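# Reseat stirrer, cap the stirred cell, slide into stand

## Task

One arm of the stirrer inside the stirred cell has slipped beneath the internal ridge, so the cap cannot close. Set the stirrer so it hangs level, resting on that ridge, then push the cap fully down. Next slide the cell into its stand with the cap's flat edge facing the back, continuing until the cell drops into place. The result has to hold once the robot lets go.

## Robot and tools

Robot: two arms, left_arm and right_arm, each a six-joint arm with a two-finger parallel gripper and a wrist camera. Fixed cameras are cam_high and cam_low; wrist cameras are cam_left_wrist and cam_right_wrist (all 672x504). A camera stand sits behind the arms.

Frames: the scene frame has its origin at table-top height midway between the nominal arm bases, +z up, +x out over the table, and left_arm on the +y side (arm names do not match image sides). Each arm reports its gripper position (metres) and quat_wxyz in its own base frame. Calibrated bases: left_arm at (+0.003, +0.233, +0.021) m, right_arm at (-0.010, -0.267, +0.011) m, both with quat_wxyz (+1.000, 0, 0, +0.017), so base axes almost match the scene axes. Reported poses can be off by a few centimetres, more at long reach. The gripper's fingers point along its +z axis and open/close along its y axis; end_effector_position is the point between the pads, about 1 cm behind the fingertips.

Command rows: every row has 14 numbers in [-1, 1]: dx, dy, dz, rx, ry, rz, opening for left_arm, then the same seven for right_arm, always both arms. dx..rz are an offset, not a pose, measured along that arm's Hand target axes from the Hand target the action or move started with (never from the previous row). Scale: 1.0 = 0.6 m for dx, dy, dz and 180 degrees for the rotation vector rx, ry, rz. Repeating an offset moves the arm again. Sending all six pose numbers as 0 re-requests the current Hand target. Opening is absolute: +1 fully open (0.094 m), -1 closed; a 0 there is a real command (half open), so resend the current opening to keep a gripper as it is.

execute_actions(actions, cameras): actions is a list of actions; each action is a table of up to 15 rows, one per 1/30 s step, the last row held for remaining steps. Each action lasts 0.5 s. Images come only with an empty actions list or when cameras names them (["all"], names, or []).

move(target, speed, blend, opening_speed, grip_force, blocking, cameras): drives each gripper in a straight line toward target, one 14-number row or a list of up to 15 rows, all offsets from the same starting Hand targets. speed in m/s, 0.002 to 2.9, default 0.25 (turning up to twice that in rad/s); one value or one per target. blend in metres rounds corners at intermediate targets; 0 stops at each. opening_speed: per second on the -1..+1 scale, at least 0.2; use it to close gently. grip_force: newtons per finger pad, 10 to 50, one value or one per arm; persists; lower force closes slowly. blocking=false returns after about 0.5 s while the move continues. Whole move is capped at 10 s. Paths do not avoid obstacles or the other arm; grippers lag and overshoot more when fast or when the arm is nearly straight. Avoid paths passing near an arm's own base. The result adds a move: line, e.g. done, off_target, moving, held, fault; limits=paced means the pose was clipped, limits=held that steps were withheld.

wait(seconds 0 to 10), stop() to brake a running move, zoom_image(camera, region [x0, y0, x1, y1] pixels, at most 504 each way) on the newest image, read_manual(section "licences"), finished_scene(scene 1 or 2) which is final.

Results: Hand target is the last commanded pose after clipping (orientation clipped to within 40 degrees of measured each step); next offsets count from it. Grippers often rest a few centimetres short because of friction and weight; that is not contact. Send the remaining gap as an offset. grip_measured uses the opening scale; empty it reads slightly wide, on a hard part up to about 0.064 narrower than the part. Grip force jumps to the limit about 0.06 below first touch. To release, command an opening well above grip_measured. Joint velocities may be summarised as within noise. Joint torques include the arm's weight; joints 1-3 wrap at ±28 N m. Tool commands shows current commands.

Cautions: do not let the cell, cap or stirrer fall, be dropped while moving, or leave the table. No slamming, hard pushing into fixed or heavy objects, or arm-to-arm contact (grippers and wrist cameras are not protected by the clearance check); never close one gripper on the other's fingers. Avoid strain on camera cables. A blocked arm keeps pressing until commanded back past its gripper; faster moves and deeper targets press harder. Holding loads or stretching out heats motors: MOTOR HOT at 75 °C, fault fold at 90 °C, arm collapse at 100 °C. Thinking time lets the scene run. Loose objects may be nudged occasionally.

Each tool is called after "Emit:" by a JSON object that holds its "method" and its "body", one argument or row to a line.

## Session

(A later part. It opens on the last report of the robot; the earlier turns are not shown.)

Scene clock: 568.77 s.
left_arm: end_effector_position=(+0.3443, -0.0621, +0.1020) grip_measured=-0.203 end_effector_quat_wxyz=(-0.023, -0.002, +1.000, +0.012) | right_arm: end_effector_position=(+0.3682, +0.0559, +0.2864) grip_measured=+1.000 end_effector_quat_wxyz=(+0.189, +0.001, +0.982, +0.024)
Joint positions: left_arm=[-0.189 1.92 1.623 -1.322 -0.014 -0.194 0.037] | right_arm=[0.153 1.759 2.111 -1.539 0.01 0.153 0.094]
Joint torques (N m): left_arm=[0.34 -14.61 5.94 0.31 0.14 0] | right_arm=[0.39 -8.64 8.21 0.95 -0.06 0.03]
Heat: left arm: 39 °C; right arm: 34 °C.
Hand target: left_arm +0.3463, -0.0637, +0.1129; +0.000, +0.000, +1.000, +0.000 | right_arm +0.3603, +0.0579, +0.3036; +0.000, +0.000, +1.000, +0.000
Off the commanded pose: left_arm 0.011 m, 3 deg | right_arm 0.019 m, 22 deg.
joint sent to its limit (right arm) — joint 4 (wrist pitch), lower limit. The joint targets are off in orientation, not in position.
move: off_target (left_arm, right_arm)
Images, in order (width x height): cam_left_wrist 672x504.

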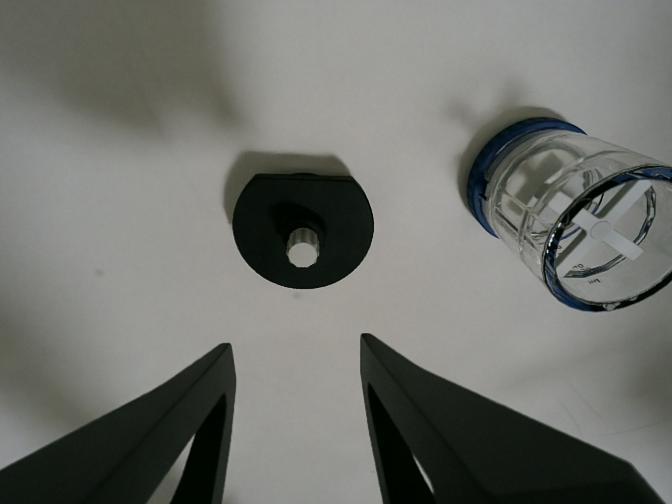

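Emit:
{"method": "move", "body": {
  "target": [-0.0,0.002,0.15,0,0,0,-0.2,0,0,0,0,0,0,1],
  "speed": 0.1,
  "cameras": ["cam_left_wrist","cam_low"]
}}

Emit:
{"method": "zoom_image", "body": {
  "camera": "cam_low",
  "region": [300, 250, 420, 350]
}}

Scene clock: 576.30 s.
left_arm: end_effector_position=(+0.3459, -0.0626, +0.0315) grip_measured=-0.203 end_effector_quat_wxyz=(+0.006, -0.001, +1.000, +0.006) | right_arm: end_effector_position=(+0.3682, +0.0559, +0.2864) grip_measured=+1.000 end_effector_quat_wxyz=(+0.189, +0.001, +0.982, +0.024)
Joint positions: left_arm=[-0.189 1.925 1.345 -0.981 -0.013 -0.19 0.037] | right_arm=[0.153 1.759 2.111 -1.539 0.01 0.153 0.094]
Joint torques (N m): left_arm=[0.64 -8.83 5.87 0.46 0.14 0.03] | right_arm=[0.43 -8.62 8.24 0.93 -0.06 0.03]
Heat: left arm: 39 °C; right arm: 34 °C.
Hand target: left_arm +0.3462, -0.0624, +0.0229; +0.000, +0.000, +1.000, +0.000 | right_arm +0.3603, +0.0579, +0.3036; +0.000, +0.000, +1.000, +0.000
Off the commanded pose: left_arm 0.009 m, 1 deg | right_arm 0.019 m, 22 deg.
joint sent to its limit (right arm) — joint 4 (wrist pitch), lower limit. The joint targets are off in orientation, not in position.
move: off_target (right_arm)
Images, in order (width x height): cam_low 672x504, cam_left_wrist 672x504.

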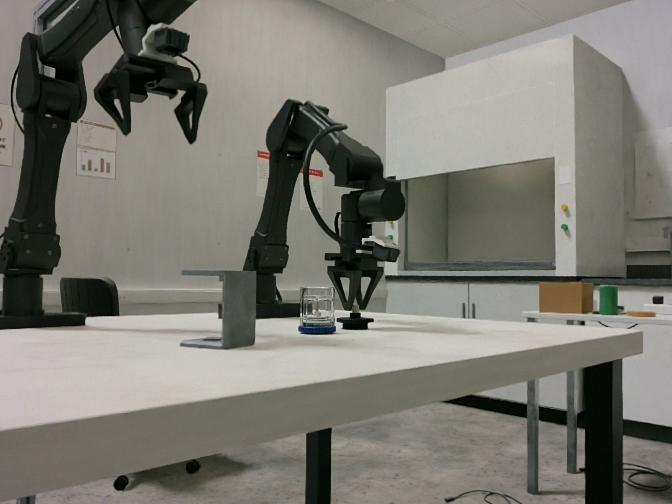

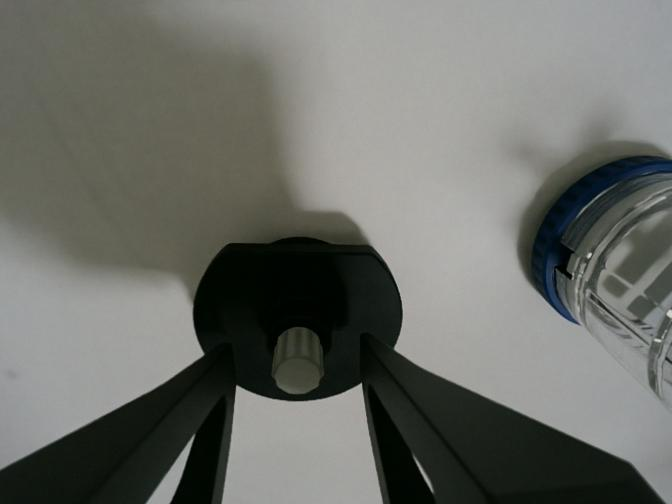

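Scaled by 4.200 from the camera's 672x504 image, which has a finer 960x720 frame.

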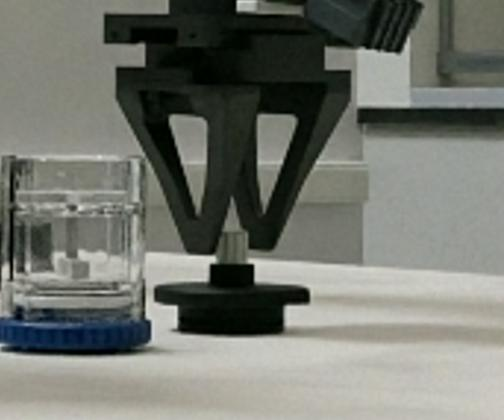

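Emit:
{"method": "move", "body": {
  "target": [-0.0,0.0,0.008,0,0,0,-0.2,0,0,0,0,0,0,1],
  "speed": 0.05
}}

Emit:
{"method": "move", "body": {
  "target": [-0.0,0.0,0,0,0,0,-0.85,0,0,0,0,0,0,1],
  "opening_speed": 0.4,
  "cameras": ["cam_left_wrist","cam_low"]
}}

Emit:
{"method": "zoom_image", "body": {
  "camera": "cam_low",
  "region": [300, 250, 420, 350]
}}

Scene clock: 582.93 s.
left_arm: end_effector_position=(+0.3472, -0.0628, +0.0294) grip_measured=-0.203 end_effector_quat_wxyz=(+0.010, -0.001, +1.000, +0.005) | right_arm: end_effector_position=(+0.3682, +0.0559, +0.2864) grip_measured=+1.000 end_effector_quat_wxyz=(+0.189, +0.001, +0.982, +0.024)
Joint positions: left_arm=[-0.189 1.925 1.336 -0.964 -0.013 -0.19 0.037] | right_arm=[0.153 1.759 2.111 -1.539 0.01 0.153 0.094]
Joint torques (N m): left_arm=[0.65 -8.27 5.74 0.44 0.14 0.04] | right_arm=[0.43 -8.61 8.24 0.94 -0.06 0.02]
Heat: left arm: 38 °C; right arm: 34 °C.
Hand target: left_arm +0.3463, -0.0624, +0.0181; +0.000, +0.000, +1.000, +0.000 | right_arm +0.3603, +0.0579, +0.3036; +0.000, +0.000, +1.000, +0.000
Off the commanded pose: left_arm 0.011 m, 1 deg | right_arm 0.019 m, 22 deg.
joint sent to its limit (right arm) — joint 4 (wrist pitch), lower limit. The joint targets are off in orientation, not in position.
move: off_target (left_arm, right_arm)

Scene clock: 584.77 s.
left_arm: end_effector_position=(+0.3473, -0.0625, +0.0294) grip_measured=-0.715 end_effector_quat_wxyz=(+0.010, -0.001, +1.000, +0.004) | right_arm: end_effector_position=(+0.3682, +0.0559, +0.2864) grip_measured=+1.000 end_effector_quat_wxyz=(+0.189, +0.001, +0.982, +0.024)
Joint positions: left_arm=[-0.187 1.925 1.336 -0.963 -0.012 -0.19 0.013] | right_arm=[0.153 1.759 2.111 -1.539 0.01 0.153 0.094]
Joint torques (N m): left_arm=[0.47 -8.27 5.68 0.45 0.12 0.03] | right_arm=[0.43 -8.62 8.24 0.95 -0.06 0.03]
Heat: left arm: 38 °C; right arm: 34 °C.
Hand target: left_arm +0.3463, -0.0625, +0.0181; +0.000, +0.000, +1.000, +0.000 | right_arm +0.3603, +0.0579, +0.3036; +0.000, +0.000, +1.000, +0.000
Off the commanded pose: left_arm 0.011 m, 1 deg | right_arm 0.019 m, 22 deg.
joint sent to its limit (right arm) — joint 4 (wrist pitch), lower limit. The joint targets are off in orientation, not in position.
move: off_target (left_arm, right_arm)
Images, in order (width x height): cam_low 672x504, cam_left_wrist 672x504.

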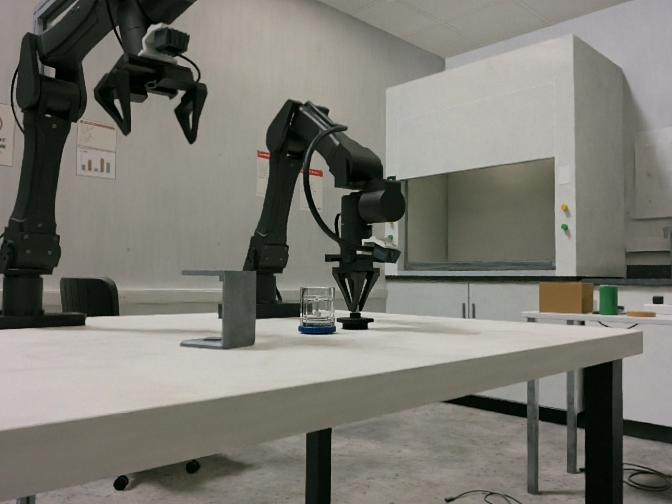

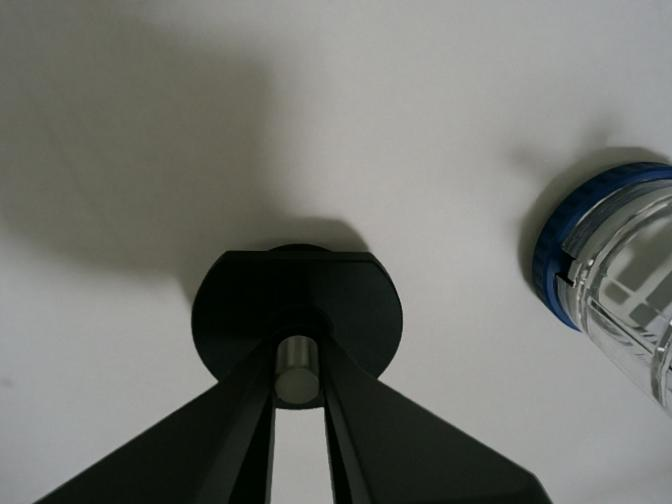

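Scaled by 4.200 from the camera's 672x504 image, which has a finer 960x720 frame.

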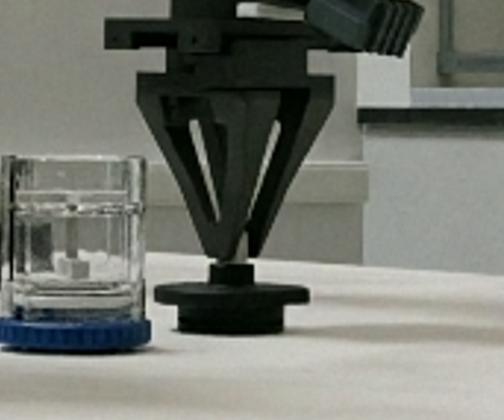

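Emit:
{"method": "move", "body": {
  "target": [
    [0,0,-0.183,0,0,0,-0.85,0,0,0,0,0,0,1],
    [-0.0212,-0.1925,-0.183,0,0,-0.1167,-0.85,0,0,0,0,0,0,1]
  ],
  "speed": 0.1,
  "cameras": ["all"]
}}

Emit:
{"method": "zoom_image", "body": {
  "camera": "cam_low",
  "region": [260, 230, 380, 350]
}}

Scene clock: 594.57 s.
left_arm: end_effector_position=(+0.3578, -0.1759, +0.1294) grip_measured=-0.715 end_effector_quat_wxyz=(+0.008, -0.179, +0.984, -0.002) | right_arm: end_effector_position=(+0.3682, +0.0559, +0.2864) grip_measured=+1.000 end_effector_quat_wxyz=(+0.189, +0.001, +0.982, +0.024)
Joint positions: left_arm=[-0.463 2.063 1.936 -1.43 -0.007 -0.821 0.013] | right_arm=[0.153 1.759 2.111 -1.539 0.01 0.153 0.094]
Joint torques (N m): left_arm=[-0.01 -10.13 9.29 0.03 0.07 -0.15] | right_arm=[0.44 -8.62 8.23 0.95 -0.06 0.02]
Heat: left arm: 37 °C; right arm: 34 °C.
Hand target: left_arm +0.3589, -0.1780, +0.1278; +0.000, -0.182, +0.983, +0.000 | right_arm +0.3603, +0.0579, +0.3036; +0.000, +0.000, +1.000, +0.000
Off the commanded pose: left_arm 0.003 m, 1 deg | right_arm 0.019 m, 22 deg.
joint sent to its limit (right arm) — joint 4 (wrist pitch), lower limit. The joint targets are off in orientation, not in position.
move: off_target (right_arm)

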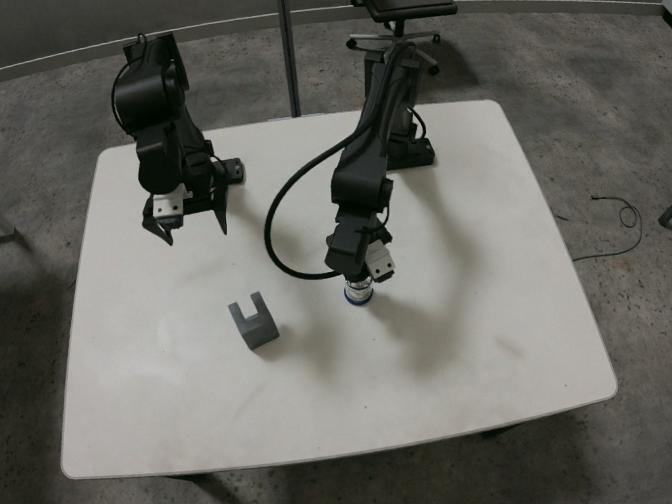

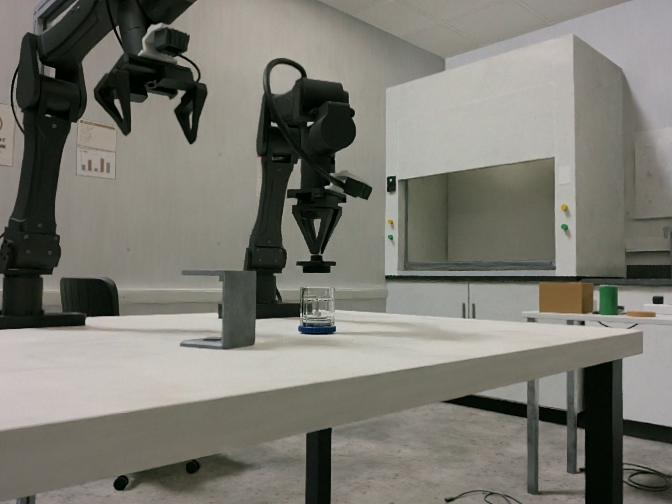

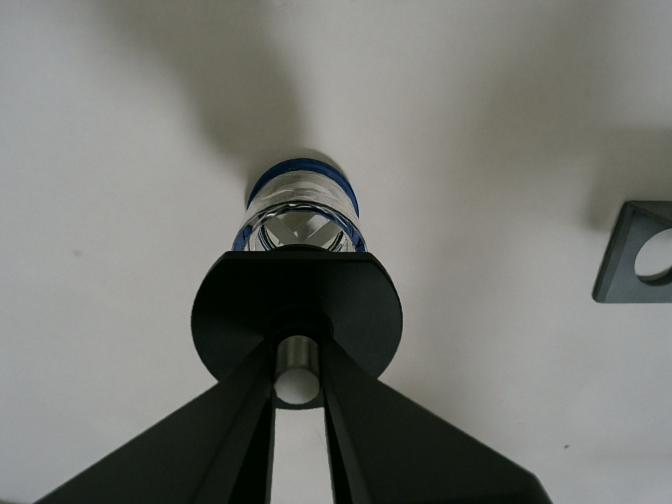

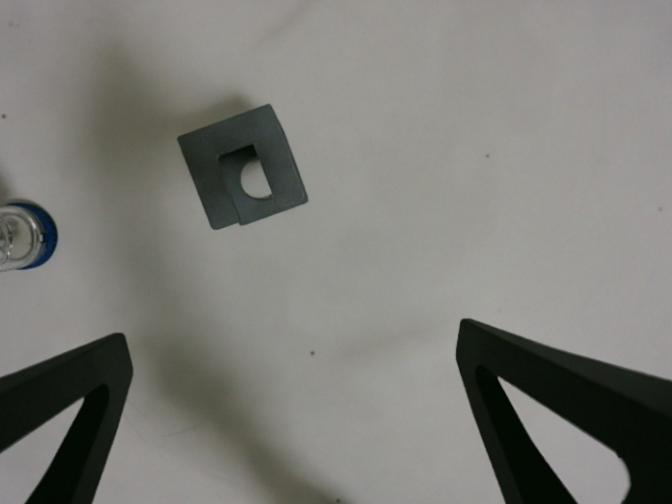

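Scaled by 4.200 from the camera's 672x504 image, which has a finer 960x720 frame.

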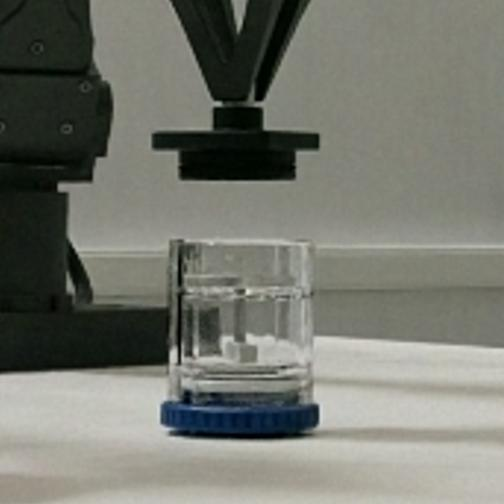

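Emit:
{"method": "move", "body": {
  "target": [0.002,0.003,0.0267,0,0,0,-0.85,0,0,0,0,0,0,1],
  "speed": 0.05,
  "cameras": ["cam_left_wrist","cam_low"]
}}

Emit:
{"method": "zoom_image", "body": {
  "camera": "cam_low",
  "region": [270, 240, 370, 340]
}}

Emit:
{"method": "zoom_image", "body": {
  "camera": "cam_left_wrist",
  "region": [180, 130, 420, 370]
}}

Scene clock: 608.03 s.
left_arm: end_effector_position=(+0.3556, -0.1748, +0.1171) grip_measured=-0.715 end_effector_quat_wxyz=(+0.002, -0.179, +0.984, +0.003) | right_arm: end_effector_position=(+0.3682, +0.0559, +0.2864) grip_measured=+1.000 end_effector_quat_wxyz=(+0.189, +0.001, +0.982, +0.024)
Joint positions: left_arm=[-0.463 2.063 1.888 -1.396 -0.007 -0.822 0.013] | right_arm=[0.153 1.759 2.111 -1.539 0.01 0.153 0.094]
Joint torques (N m): left_arm=[0.03 -11.41 6.27 0.37 0.08 -0.12] | right_arm=[0.44 -8.64 8.23 0.95 -0.07 0.03]
Heat: left arm: 35 °C; right arm: 34 °C.
Hand target: left_arm +0.3571, -0.1767, +0.1118; +0.000, -0.182, +0.983, +0.000 | right_arm +0.3603, +0.0579, +0.3036; +0.000, +0.000, +1.000, +0.000
Off the commanded pose: left_arm 0.006 m, 1 deg | right_arm 0.019 m, 22 deg.
joint sent to its limit (right arm) — joint 4 (wrist pitch), lower limit. The joint targets are off in orientation, not in position.
move: off_target (right_arm)
Images, in order (width x height): cam_low 672x504, cam_left_wrist 672x504.

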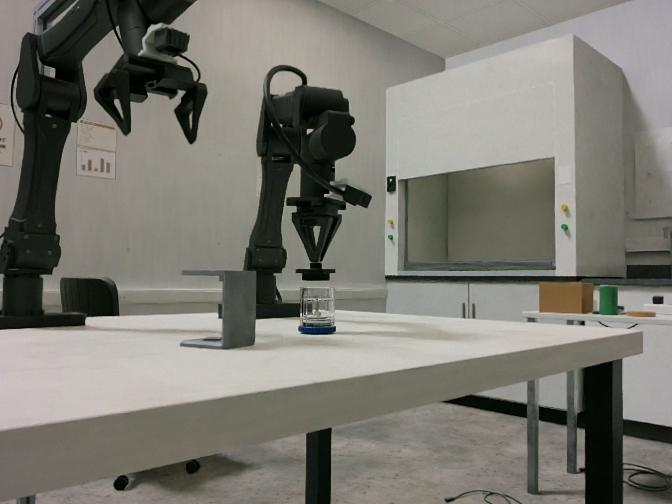

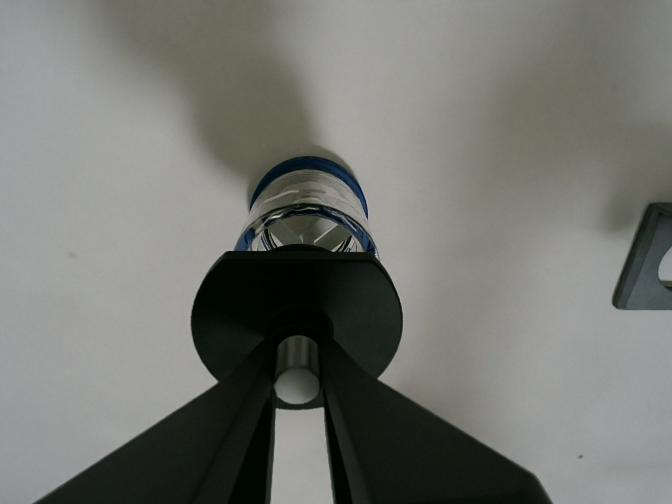

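Scaled by 5.040 from the camera's 672x504 image, which has a finer 960x720 frame.

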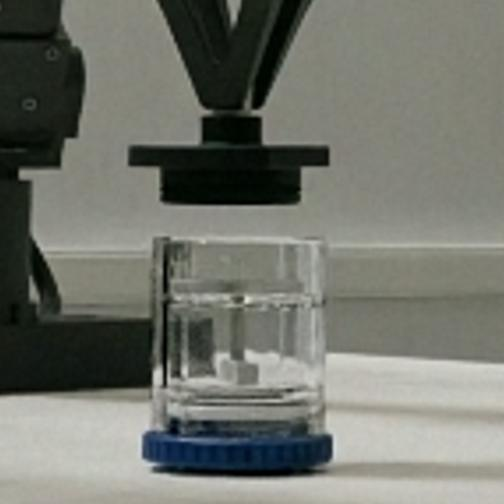

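Scaled by 2.100 from the camera's 672x504 image, which has a finer 960x720 frame.

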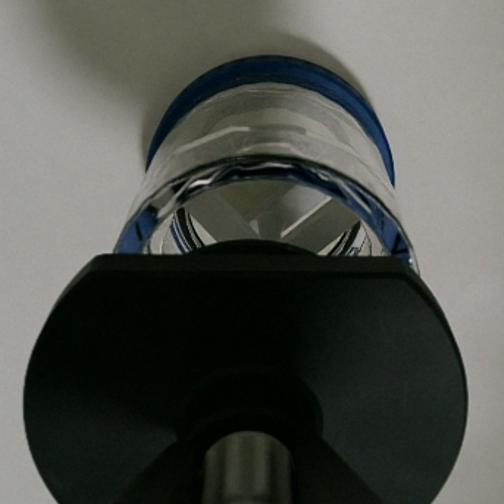

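Emit:
{"method": "move", "body": {
  "target": [-0.0078,-0.003,0.0133,0,0,0,-0.85,0,0,0,0,0,0,1],
  "speed": 0.05,
  "cameras": ["cam_left_wrist","cam_low"]
}}

Emit:
{"method": "zoom_image", "body": {
  "camera": "cam_low",
  "region": [270, 240, 370, 340]
}}

Emit:
{"method": "zoom_image", "body": {
  "camera": "cam_left_wrist",
  "region": [180, 130, 420, 370]
}}

Scene clock: 622.80 s.
left_arm: end_effector_position=(+0.3605, -0.1773, +0.1172) grip_measured=-0.715 end_effector_quat_wxyz=(+0.011, -0.179, +0.984, -0.004) | right_arm: end_effector_position=(+0.3682, +0.0559, +0.2864) grip_measured=+1.000 end_effector_quat_wxyz=(+0.189, +0.001, +0.982, +0.024)
Joint positions: left_arm=[-0.463 2.063 1.888 -1.373 -0.007 -0.822 0.013] | right_arm=[0.153 1.759 2.111 -1.539 0.01 0.153 0.094]
Joint torques (N m): left_arm=[0.5 -9.91 5.89 0.42 0.09 -0.09] | right_arm=[0.46 -8.64 8.21 0.94 -0.06 0.02]
Heat: left arm: 34 °C; right arm: 34 °C.
Hand target: left_arm +0.3622, -0.1767, +0.1038; +0.000, -0.182, +0.983, +0.000 | right_arm +0.3603, +0.0579, +0.3036; +0.000, +0.000, +1.000, +0.000
Off the commanded pose: left_arm 0.013 m, 1 deg | right_arm 0.019 m, 22 deg.
joint sent to its limit (right arm) — joint 4 (wrist pitch), lower limit. The joint targets are off in orientation, not in position.
move: off_target (left_arm, right_arm)
Images, in order (width x height): cam_low 672x504, cam_left_wrist 672x504.

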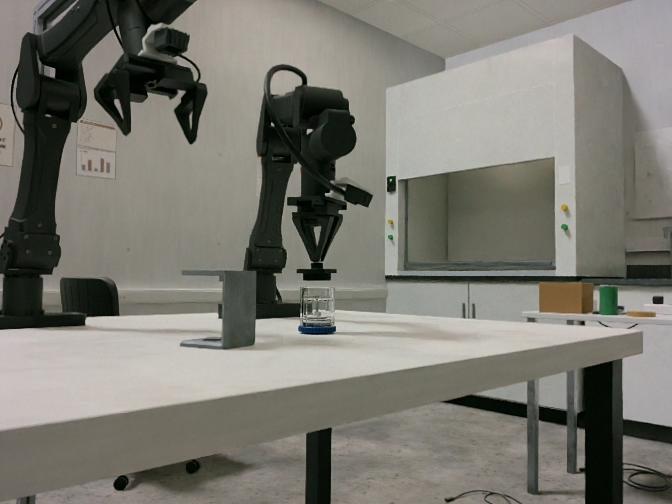

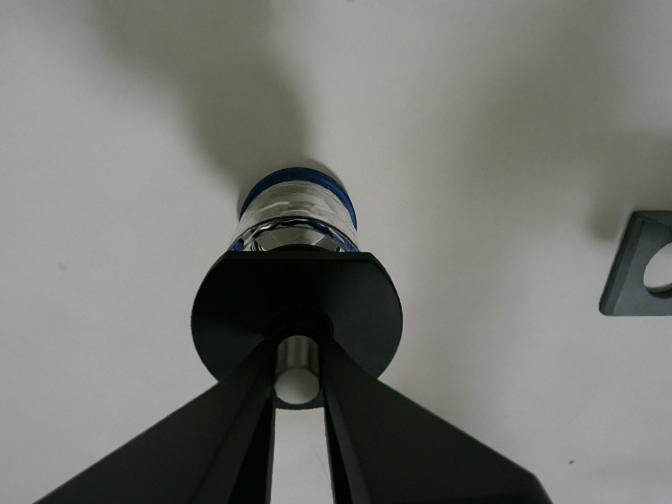

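Scaled by 5.040 from the camera's 672x504 image, which has a finer 960x720 frame.

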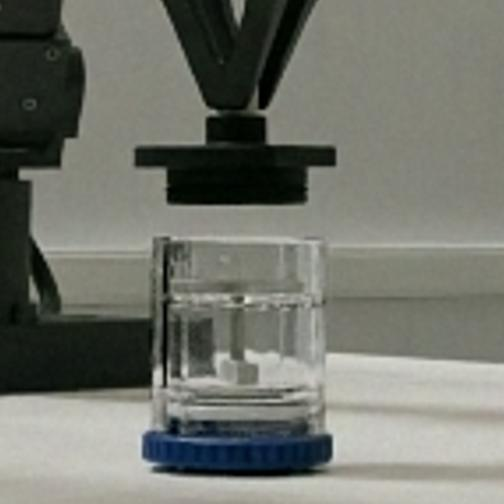

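Scaled by 2.100 from the camera's 672x504 image, which has a finer 960x720 frame.

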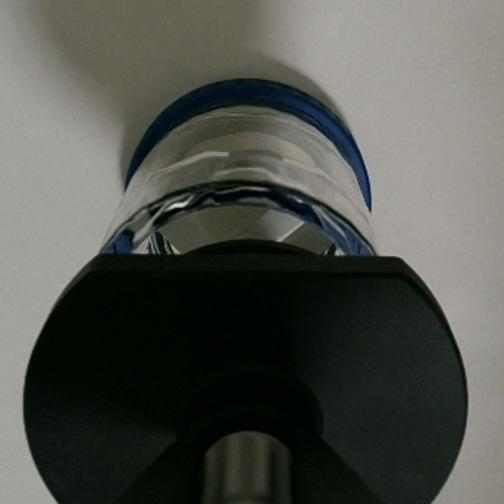

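Emit:
{"method": "move", "body": {
  "target": [-0.0045,0.0072,0.0067,0,0,0,-0.85,0,0,0,0,0,0,1],
  "speed": 0.05,
  "cameras": ["cam_left_wrist","cam_low"]
}}

Emit:
{"method": "zoom_image", "body": {
  "camera": "cam_low",
  "region": [270, 240, 370, 340]
}}

Emit:
{"method": "zoom_image", "body": {
  "camera": "cam_left_wrist",
  "region": [180, 130, 420, 370]
}}

Scene clock: 632.73 s.
left_arm: end_effector_position=(+0.3612, -0.1715, +0.1100) grip_measured=-0.715 end_effector_quat_wxyz=(+0.007, -0.184, +0.983, -0.001) | right_arm: end_effector_position=(+0.3682, +0.0559, +0.2864) grip_measured=+1.000 end_effector_quat_wxyz=(+0.189, +0.001, +0.982, +0.024)
Joint positions: left_arm=[-0.449 2.063 1.859 -1.354 -0.007 -0.818 0.013] | right_arm=[0.153 1.759 2.111 -1.539 0.01 0.153 0.094]
Joint torques (N m): left_arm=[0.4 -10.39 6.17 0.39 0.07 0.06] | right_arm=[0.42 -8.64 8.23 0.95 -0.06 0.03]
Heat: left arm: 34 °C; right arm: 34 °C.
Hand target: left_arm +0.3631, -0.1718, +0.0998; +0.000, -0.182, +0.983, +0.000 | right_arm +0.3603, +0.0579, +0.3036; +0.000, +0.000, +1.000, +0.000
Off the commanded pose: left_arm 0.010 m, 1 deg | right_arm 0.019 m, 22 deg.
joint sent to its limit (right arm) — joint 4 (wrist pitch), lower limit. The joint targets are off in orientation, not in position.
move: off_target (right_arm)
Images, in order (width x height): cam_low 672x504, cam_left_wrist 672x504.

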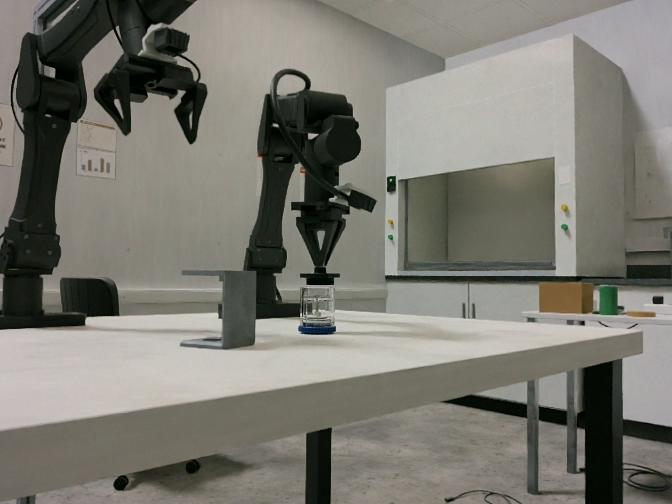

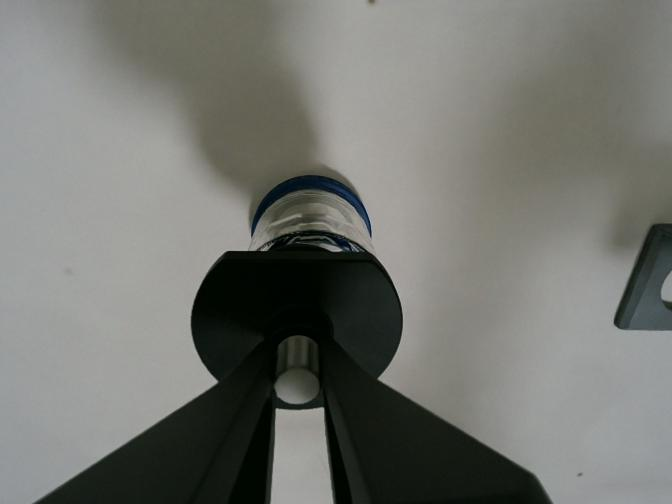

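Scaled by 5.040 from the camera's 672x504 image, which has a finer 960x720 frame.

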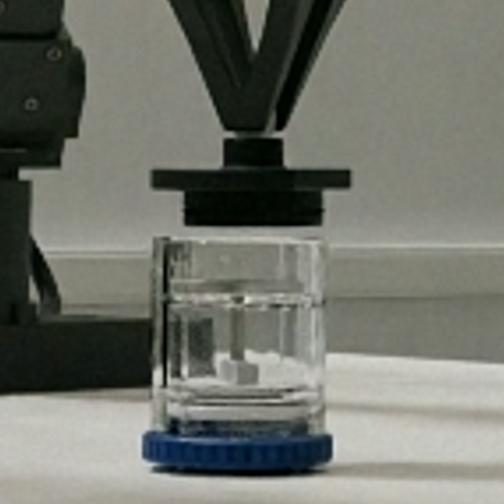

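Scaled by 2.100 from the camera's 672x504 image, which has a finer 960x720 frame.

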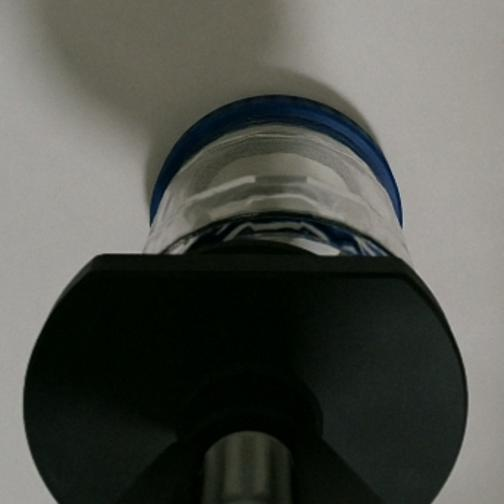

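Emit:
{"method": "move", "body": {
  "target": [0.0062,-0.0075,0,0,0,0,-0.85,0,0,0,0,0,0,1],
  "speed": 0.05,
  "cameras": ["cam_left_wrist","cam_low"]
}}

Emit:
{"method": "zoom_image", "body": {
  "camera": "cam_low",
  "region": [270, 240, 370, 340]
}}

Emit:
{"method": "zoom_image", "body": {
  "camera": "cam_left_wrist",
  "region": [180, 130, 420, 370]
}}

Scene clock: 648.40 s.
left_arm: end_effector_position=(+0.3605, -0.1732, +0.1100) grip_measured=-0.715 end_effector_quat_wxyz=(+0.007, -0.182, +0.983, -0.001) | right_arm: end_effector_position=(+0.3682, +0.0559, +0.2864) grip_measured=+1.000 end_effector_quat_wxyz=(+0.189, +0.001, +0.982, +0.024)
Joint positions: left_arm=[-0.453 2.063 1.859 -1.354 -0.007 -0.819 0.013] | right_arm=[0.153 1.759 2.111 -1.539 0.01 0.153 0.094]
Joint torques (N m): left_arm=[-0.65 -10.07 6.52 0.42 0.08 -0.12] | right_arm=[0.4 -8.64 8.24 0.95 -0.06 0.03]
Heat: left arm: 34 °C; right arm: 34 °C.
Hand target: left_arm +0.3613, -0.1773, +0.0998; +0.000, -0.182, +0.983, +0.000 | right_arm +0.3603, +0.0579, +0.3036; +0.000, +0.000, +1.000, +0.000
Off the commanded pose: left_arm 0.011 m, 1 deg | right_arm 0.019 m, 22 deg.
joint sent to its limit (right arm) — joint 4 (wrist pitch), lower limit. The joint targets are off in orientation, not in position.
move: off_target (left_arm, right_arm)
Images, in order (width x height): cam_low 672x504, cam_left_wrist 672x504.

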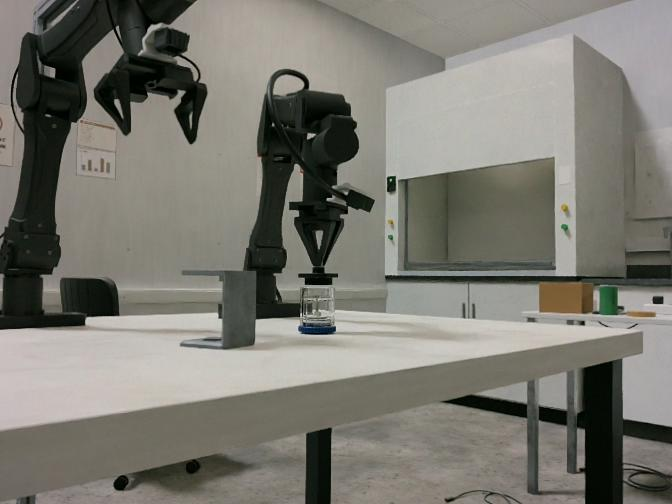

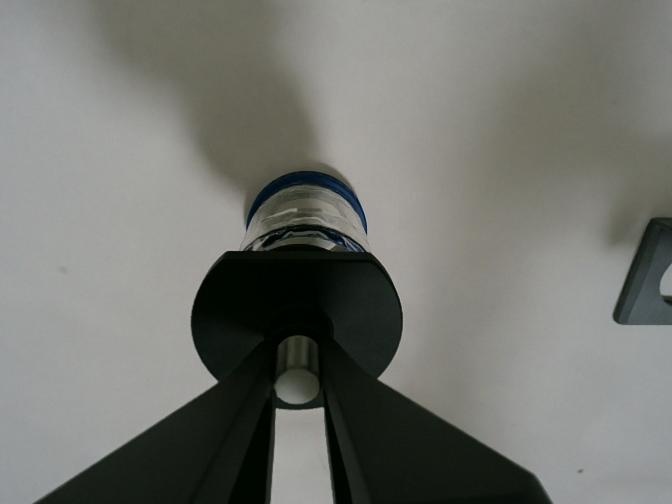

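Scaled by 5.040 from the camera's 672x504 image, which has a finer 960x720 frame.

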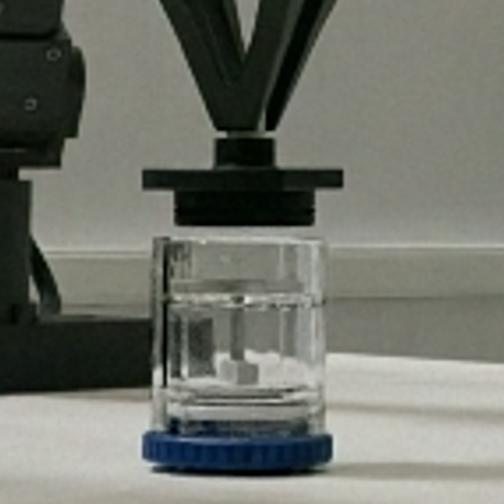

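Scaled by 2.100 from the camera's 672x504 image, which has a finer 960x720 frame.

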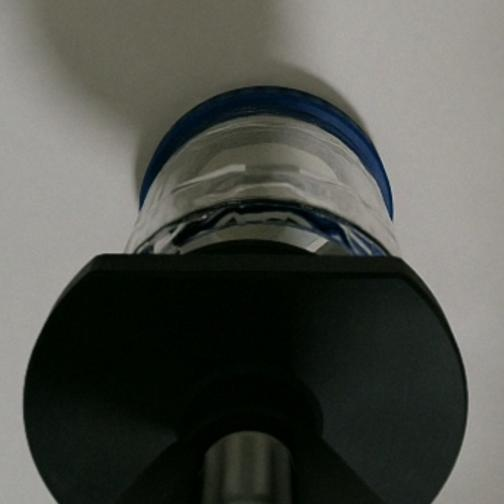

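Emit:
{"method": "move", "body": {
  "target": [0.003,-0.0025,0,0,0,0,-0.85,0,0,0,0,0,0,1],
  "speed": 0.05,
  "cameras": ["cam_left_wrist","cam_low"]
}}

Emit:
{"method": "zoom_image", "body": {
  "camera": "cam_low",
  "region": [270, 240, 370, 340]
}}

Emit:
{"method": "zoom_image", "body": {
  "camera": "cam_left_wrist",
  "region": [180, 130, 420, 370]
}}

Scene clock: 653.57 s.
left_arm: end_effector_position=(+0.3594, -0.1754, +0.1100) grip_measured=-0.715 end_effector_quat_wxyz=(+0.007, -0.181, +0.983, -0.001) | right_arm: end_effector_position=(+0.3682, +0.0559, +0.2864) grip_measured=+1.000 end_effector_quat_wxyz=(+0.189, +0.001, +0.982, +0.024)
Joint positions: left_arm=[-0.459 2.063 1.859 -1.354 -0.007 -0.823 0.013] | right_arm=[0.153 1.759 2.111 -1.539 0.01 0.153 0.094]
Joint torques (N m): left_arm=[-0.44 -10.17 6.5 0.4 0.06 -0.13] | right_arm=[0.42 -8.62 8.25 0.94 -0.06 0.03]
Heat: left arm: 34 °C; right arm: 34 °C.
Hand target: left_arm +0.3601, -0.1794, +0.0998; +0.000, -0.182, +0.983, +0.000 | right_arm +0.3603, +0.0579, +0.3036; +0.000, +0.000, +1.000, +0.000
Off the commanded pose: left_arm 0.011 m, 1 deg | right_arm 0.019 m, 22 deg.
joint sent to its limit (right arm) — joint 4 (wrist pitch), lower limit. The joint targets are off in orientation, not in position.
move: off_target (left_arm, right_arm)
Images, in order (width x height): cam_low 672x504, cam_left_wrist 672x504.

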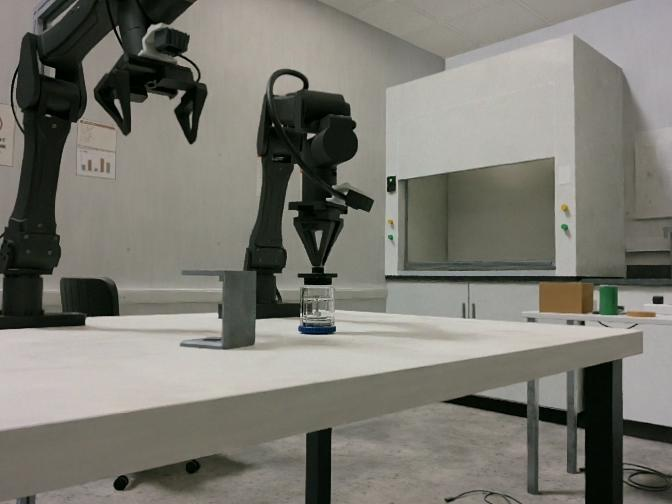

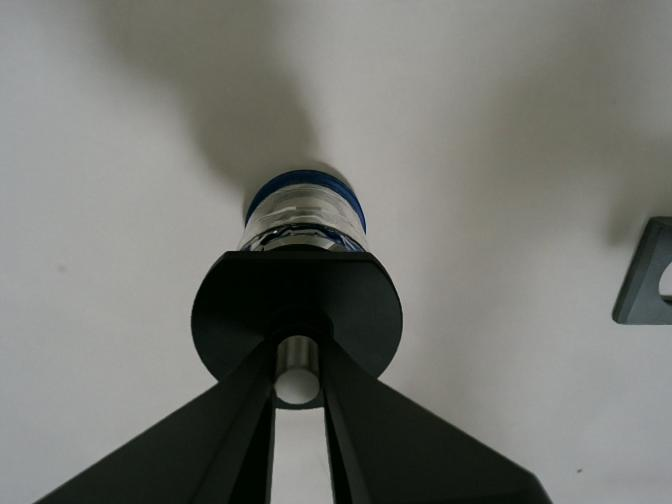

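Scaled by 5.040 from the camera's 672x504 image, which has a finer 960x720 frame.

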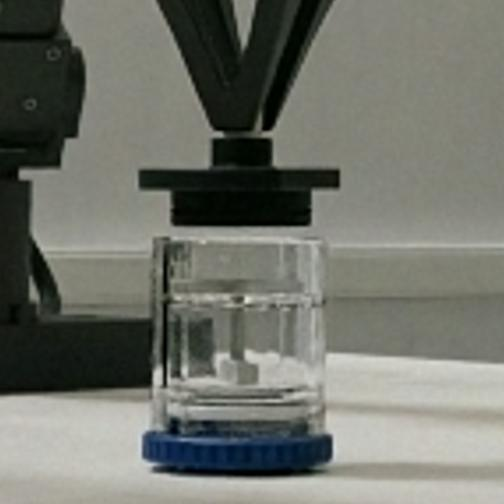

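Scaled by 2.100 from the camera's 672x504 image, which has a finer 960x720 frame.

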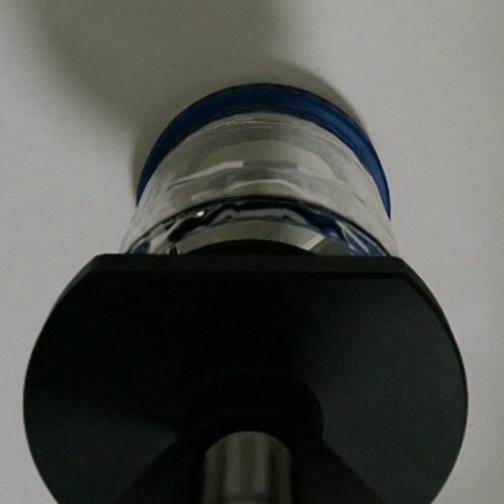

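Emit:
{"method": "move", "body": {
  "target": [-0.001,0,0.012,0,0,0,-0.85,0,0,0,0,0,0,1],
  "speed": 0.04,
  "cameras": ["cam_left_wrist","cam_low"]
}}

Emit:
{"method": "zoom_image", "body": {
  "camera": "cam_low",
  "region": [270, 240, 370, 340]
}}

Scene clock: 658.67 s.
left_arm: end_effector_position=(+0.3604, -0.1758, +0.1046) grip_measured=-0.715 end_effector_quat_wxyz=(+0.009, -0.181, +0.983, -0.002) | right_arm: end_effector_position=(+0.3682, +0.0559, +0.2864) grip_measured=+1.000 end_effector_quat_wxyz=(+0.189, +0.001, +0.982, +0.024)
Joint positions: left_arm=[-0.459 2.063 1.838 -1.328 -0.007 -0.824 0.013] | right_arm=[0.153 1.759 2.111 -1.539 0.01 0.153 0.094]
Joint torques (N m): left_arm=[-0.38 -10.03 6.15 0.41 0.07 -0.11] | right_arm=[0.42 -8.62 8.23 0.94 -0.06 0.03]
Heat: left arm: 33 °C; right arm: 34 °C.
Hand target: left_arm +0.3606, -0.1792, +0.0926; +0.000, -0.182, +0.983, +0.000 | right_arm +0.3603, +0.0579, +0.3036; +0.000, +0.000, +1.000, +0.000
Off the commanded pose: left_arm 0.012 m, 1 deg | right_arm 0.019 m, 22 deg.
joint sent to its limit (right arm) — joint 4 (wrist pitch), lower limit. The joint targets are off in orientation, not in position.
move: off_target (left_arm, right_arm)
Images, in order (width x height): cam_low 672x504, cam_left_wrist 672x504.

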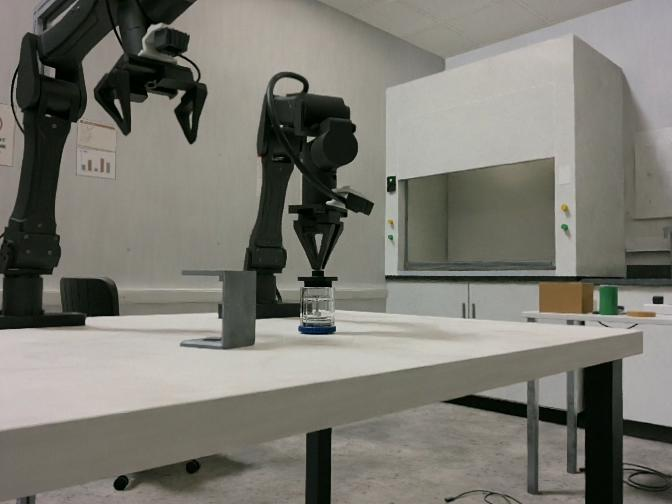

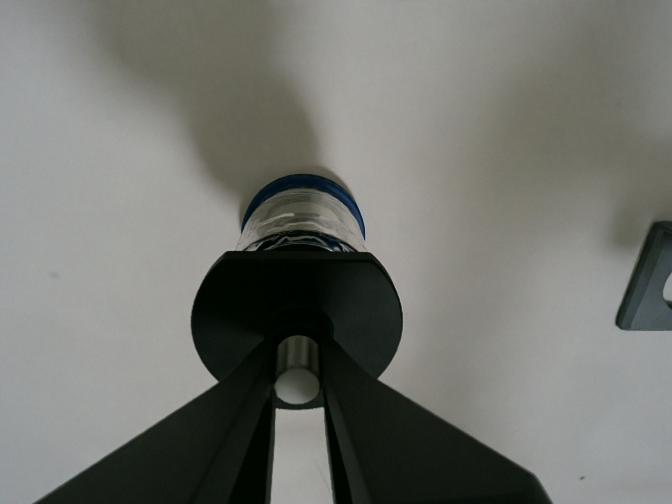

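Scaled by 5.040 from the camera's 672x504 image, which has a finer 960x720 frame.

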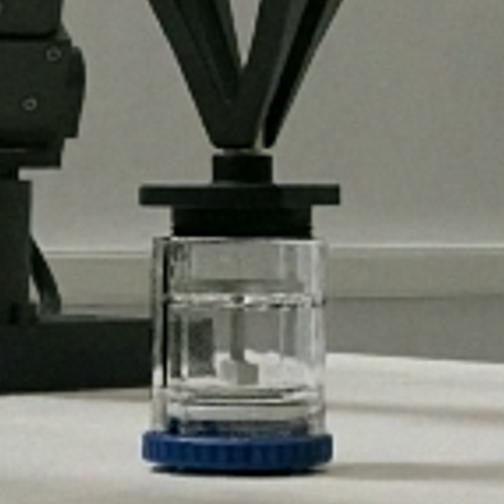

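Emit:
{"method": "move", "body": {
  "target": [0.0028,0,0.014,0,0,0,-0.85,0,0,0,0,0,0,1],
  "speed": 0.04,
  "cameras": ["cam_left_wrist","cam_low"]
}}

Emit:
{"method": "zoom_image", "body": {
  "camera": "cam_low",
  "region": [270, 240, 370, 340]
}}

Scene clock: 662.37 s.
left_arm: end_effector_position=(+0.3608, -0.1762, +0.0998) grip_measured=-0.715 end_effector_quat_wxyz=(+0.009, -0.182, +0.983, -0.003) | right_arm: end_effector_position=(+0.3682, +0.0559, +0.2864) grip_measured=+1.000 end_effector_quat_wxyz=(+0.189, +0.001, +0.982, +0.024)
Joint positions: left_arm=[-0.459 2.063 1.819 -1.308 -0.006 -0.825 0.013] | right_arm=[0.153 1.759 2.111 -1.539 0.01 0.153 0.094]
Joint torques (N m): left_arm=[-0.72 -10.33 4.55 0.59 0.07 -0.15] | right_arm=[0.42 -8.62 8.24 0.95 -0.06 0.03]
Heat: left arm: 33 °C; right arm: 34 °C.
Hand target: left_arm +0.3590, -0.1798, +0.0842; +0.000, -0.182, +0.983, +0.000 | right_arm +0.3603, +0.0579, +0.3036; +0.000, +0.000, +1.000, +0.000
Off the commanded pose: left_arm 0.016 m, 1 deg | right_arm 0.019 m, 22 deg.
joint sent to its limit (right arm) — joint 4 (wrist pitch), lower limit. The joint targets are off in orientation, not in position.
move: off_target (left_arm, right_arm)
Images, in order (width x height): cam_low 672x504, cam_left_wrist 672x504.

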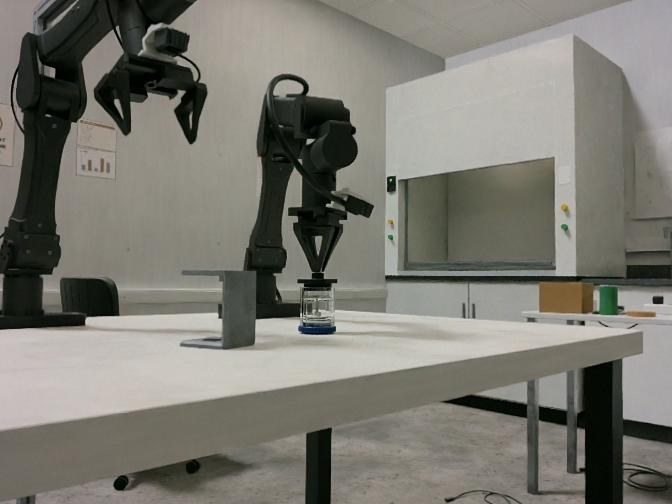

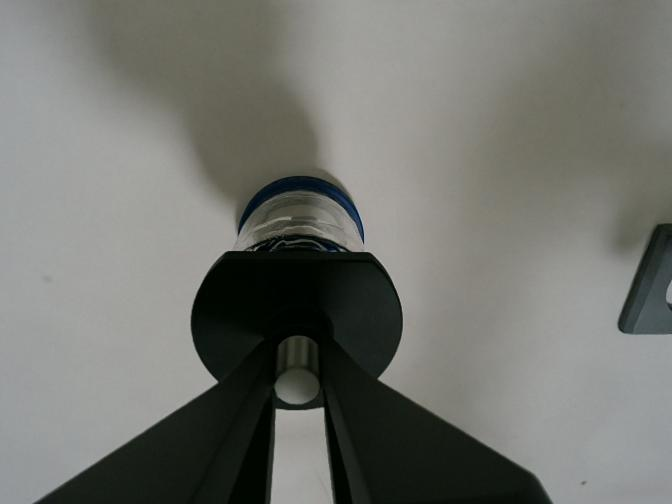

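Scaled by 5.040 from the camera's 672x504 image, which has a finer 960x720 frame.

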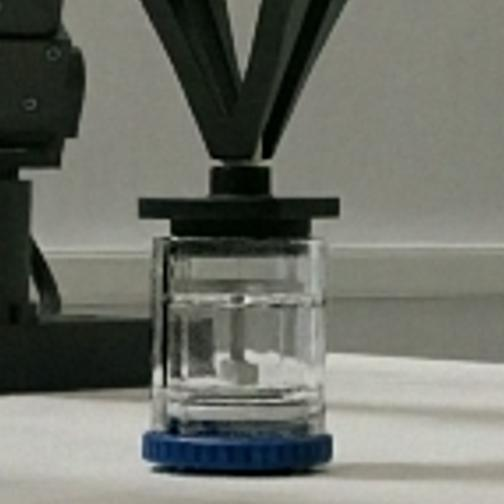

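Emit:
{"method": "move", "body": {
  "target": [0.0,0,0.013,0,0,0,-0.85,0,0,0,0,0,0,1],
  "speed": 0.04,
  "cameras": ["cam_left_wrist","cam_low"]
}}

Emit:
{"method": "zoom_image", "body": {
  "camera": "cam_low",
  "region": [270, 240, 370, 340]
}}

Scene clock: 667.27 s.
left_arm: end_effector_position=(+0.3602, -0.1761, +0.0937) grip_measured=-0.715 end_effector_quat_wxyz=(+0.008, -0.182, +0.983, -0.003) | right_arm: end_effector_position=(+0.3682, +0.0559, +0.2864) grip_measured=+1.000 end_effector_quat_wxyz=(+0.189, +0.001, +0.982, +0.024)
Joint positions: left_arm=[-0.459 2.063 1.794 -1.285 -0.005 -0.826 0.013] | right_arm=[0.153 1.759 2.111 -1.539 0.01 0.153 0.094]
Joint torques (N m): left_arm=[-0.62 -10.15 4.19 0.69 0.04 -0.13] | right_arm=[0.4 -8.65 8.23 0.95 -0.06 0.03]
Heat: left arm: 33 °C; right arm: 34 °C.
Hand target: left_arm +0.3591, -0.1798, +0.0764; +0.000, -0.182, +0.983, +0.000 | right_arm +0.3603, +0.0579, +0.3036; +0.000, +0.000, +1.000, +0.000
Off the commanded pose: left_arm 0.018 m, 1 deg | right_arm 0.019 m, 22 deg.
joint sent to its limit (right arm) — joint 4 (wrist pitch), lower limit. The joint targets are off in orientation, not in position.
move: off_target (left_arm, right_arm)
Images, in order (width x height): cam_low 672x504, cam_left_wrist 672x504.

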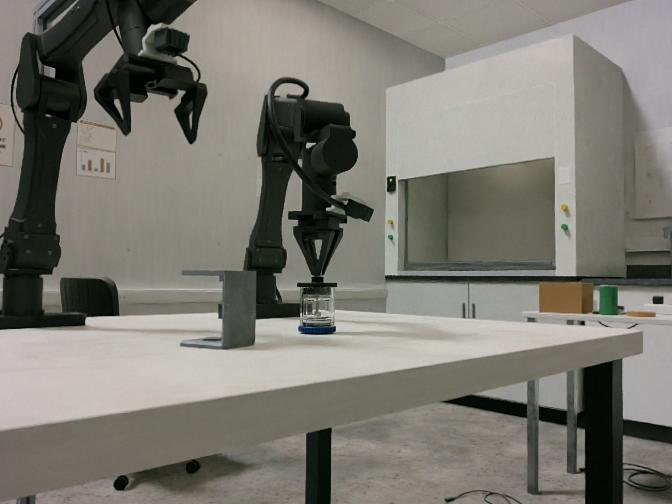

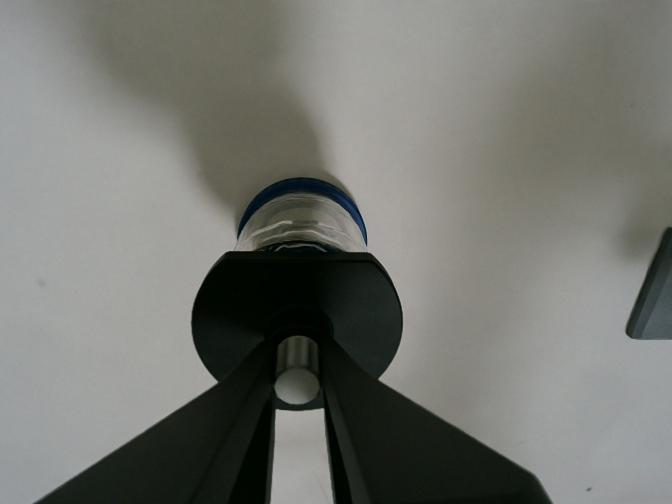

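Scaled by 5.040 from the camera's 672x504 image, which has a finer 960x720 frame.

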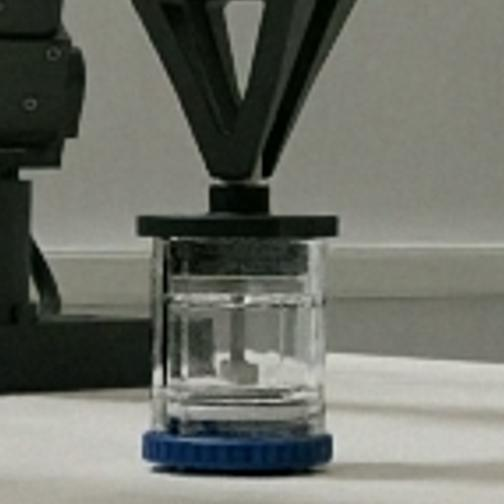

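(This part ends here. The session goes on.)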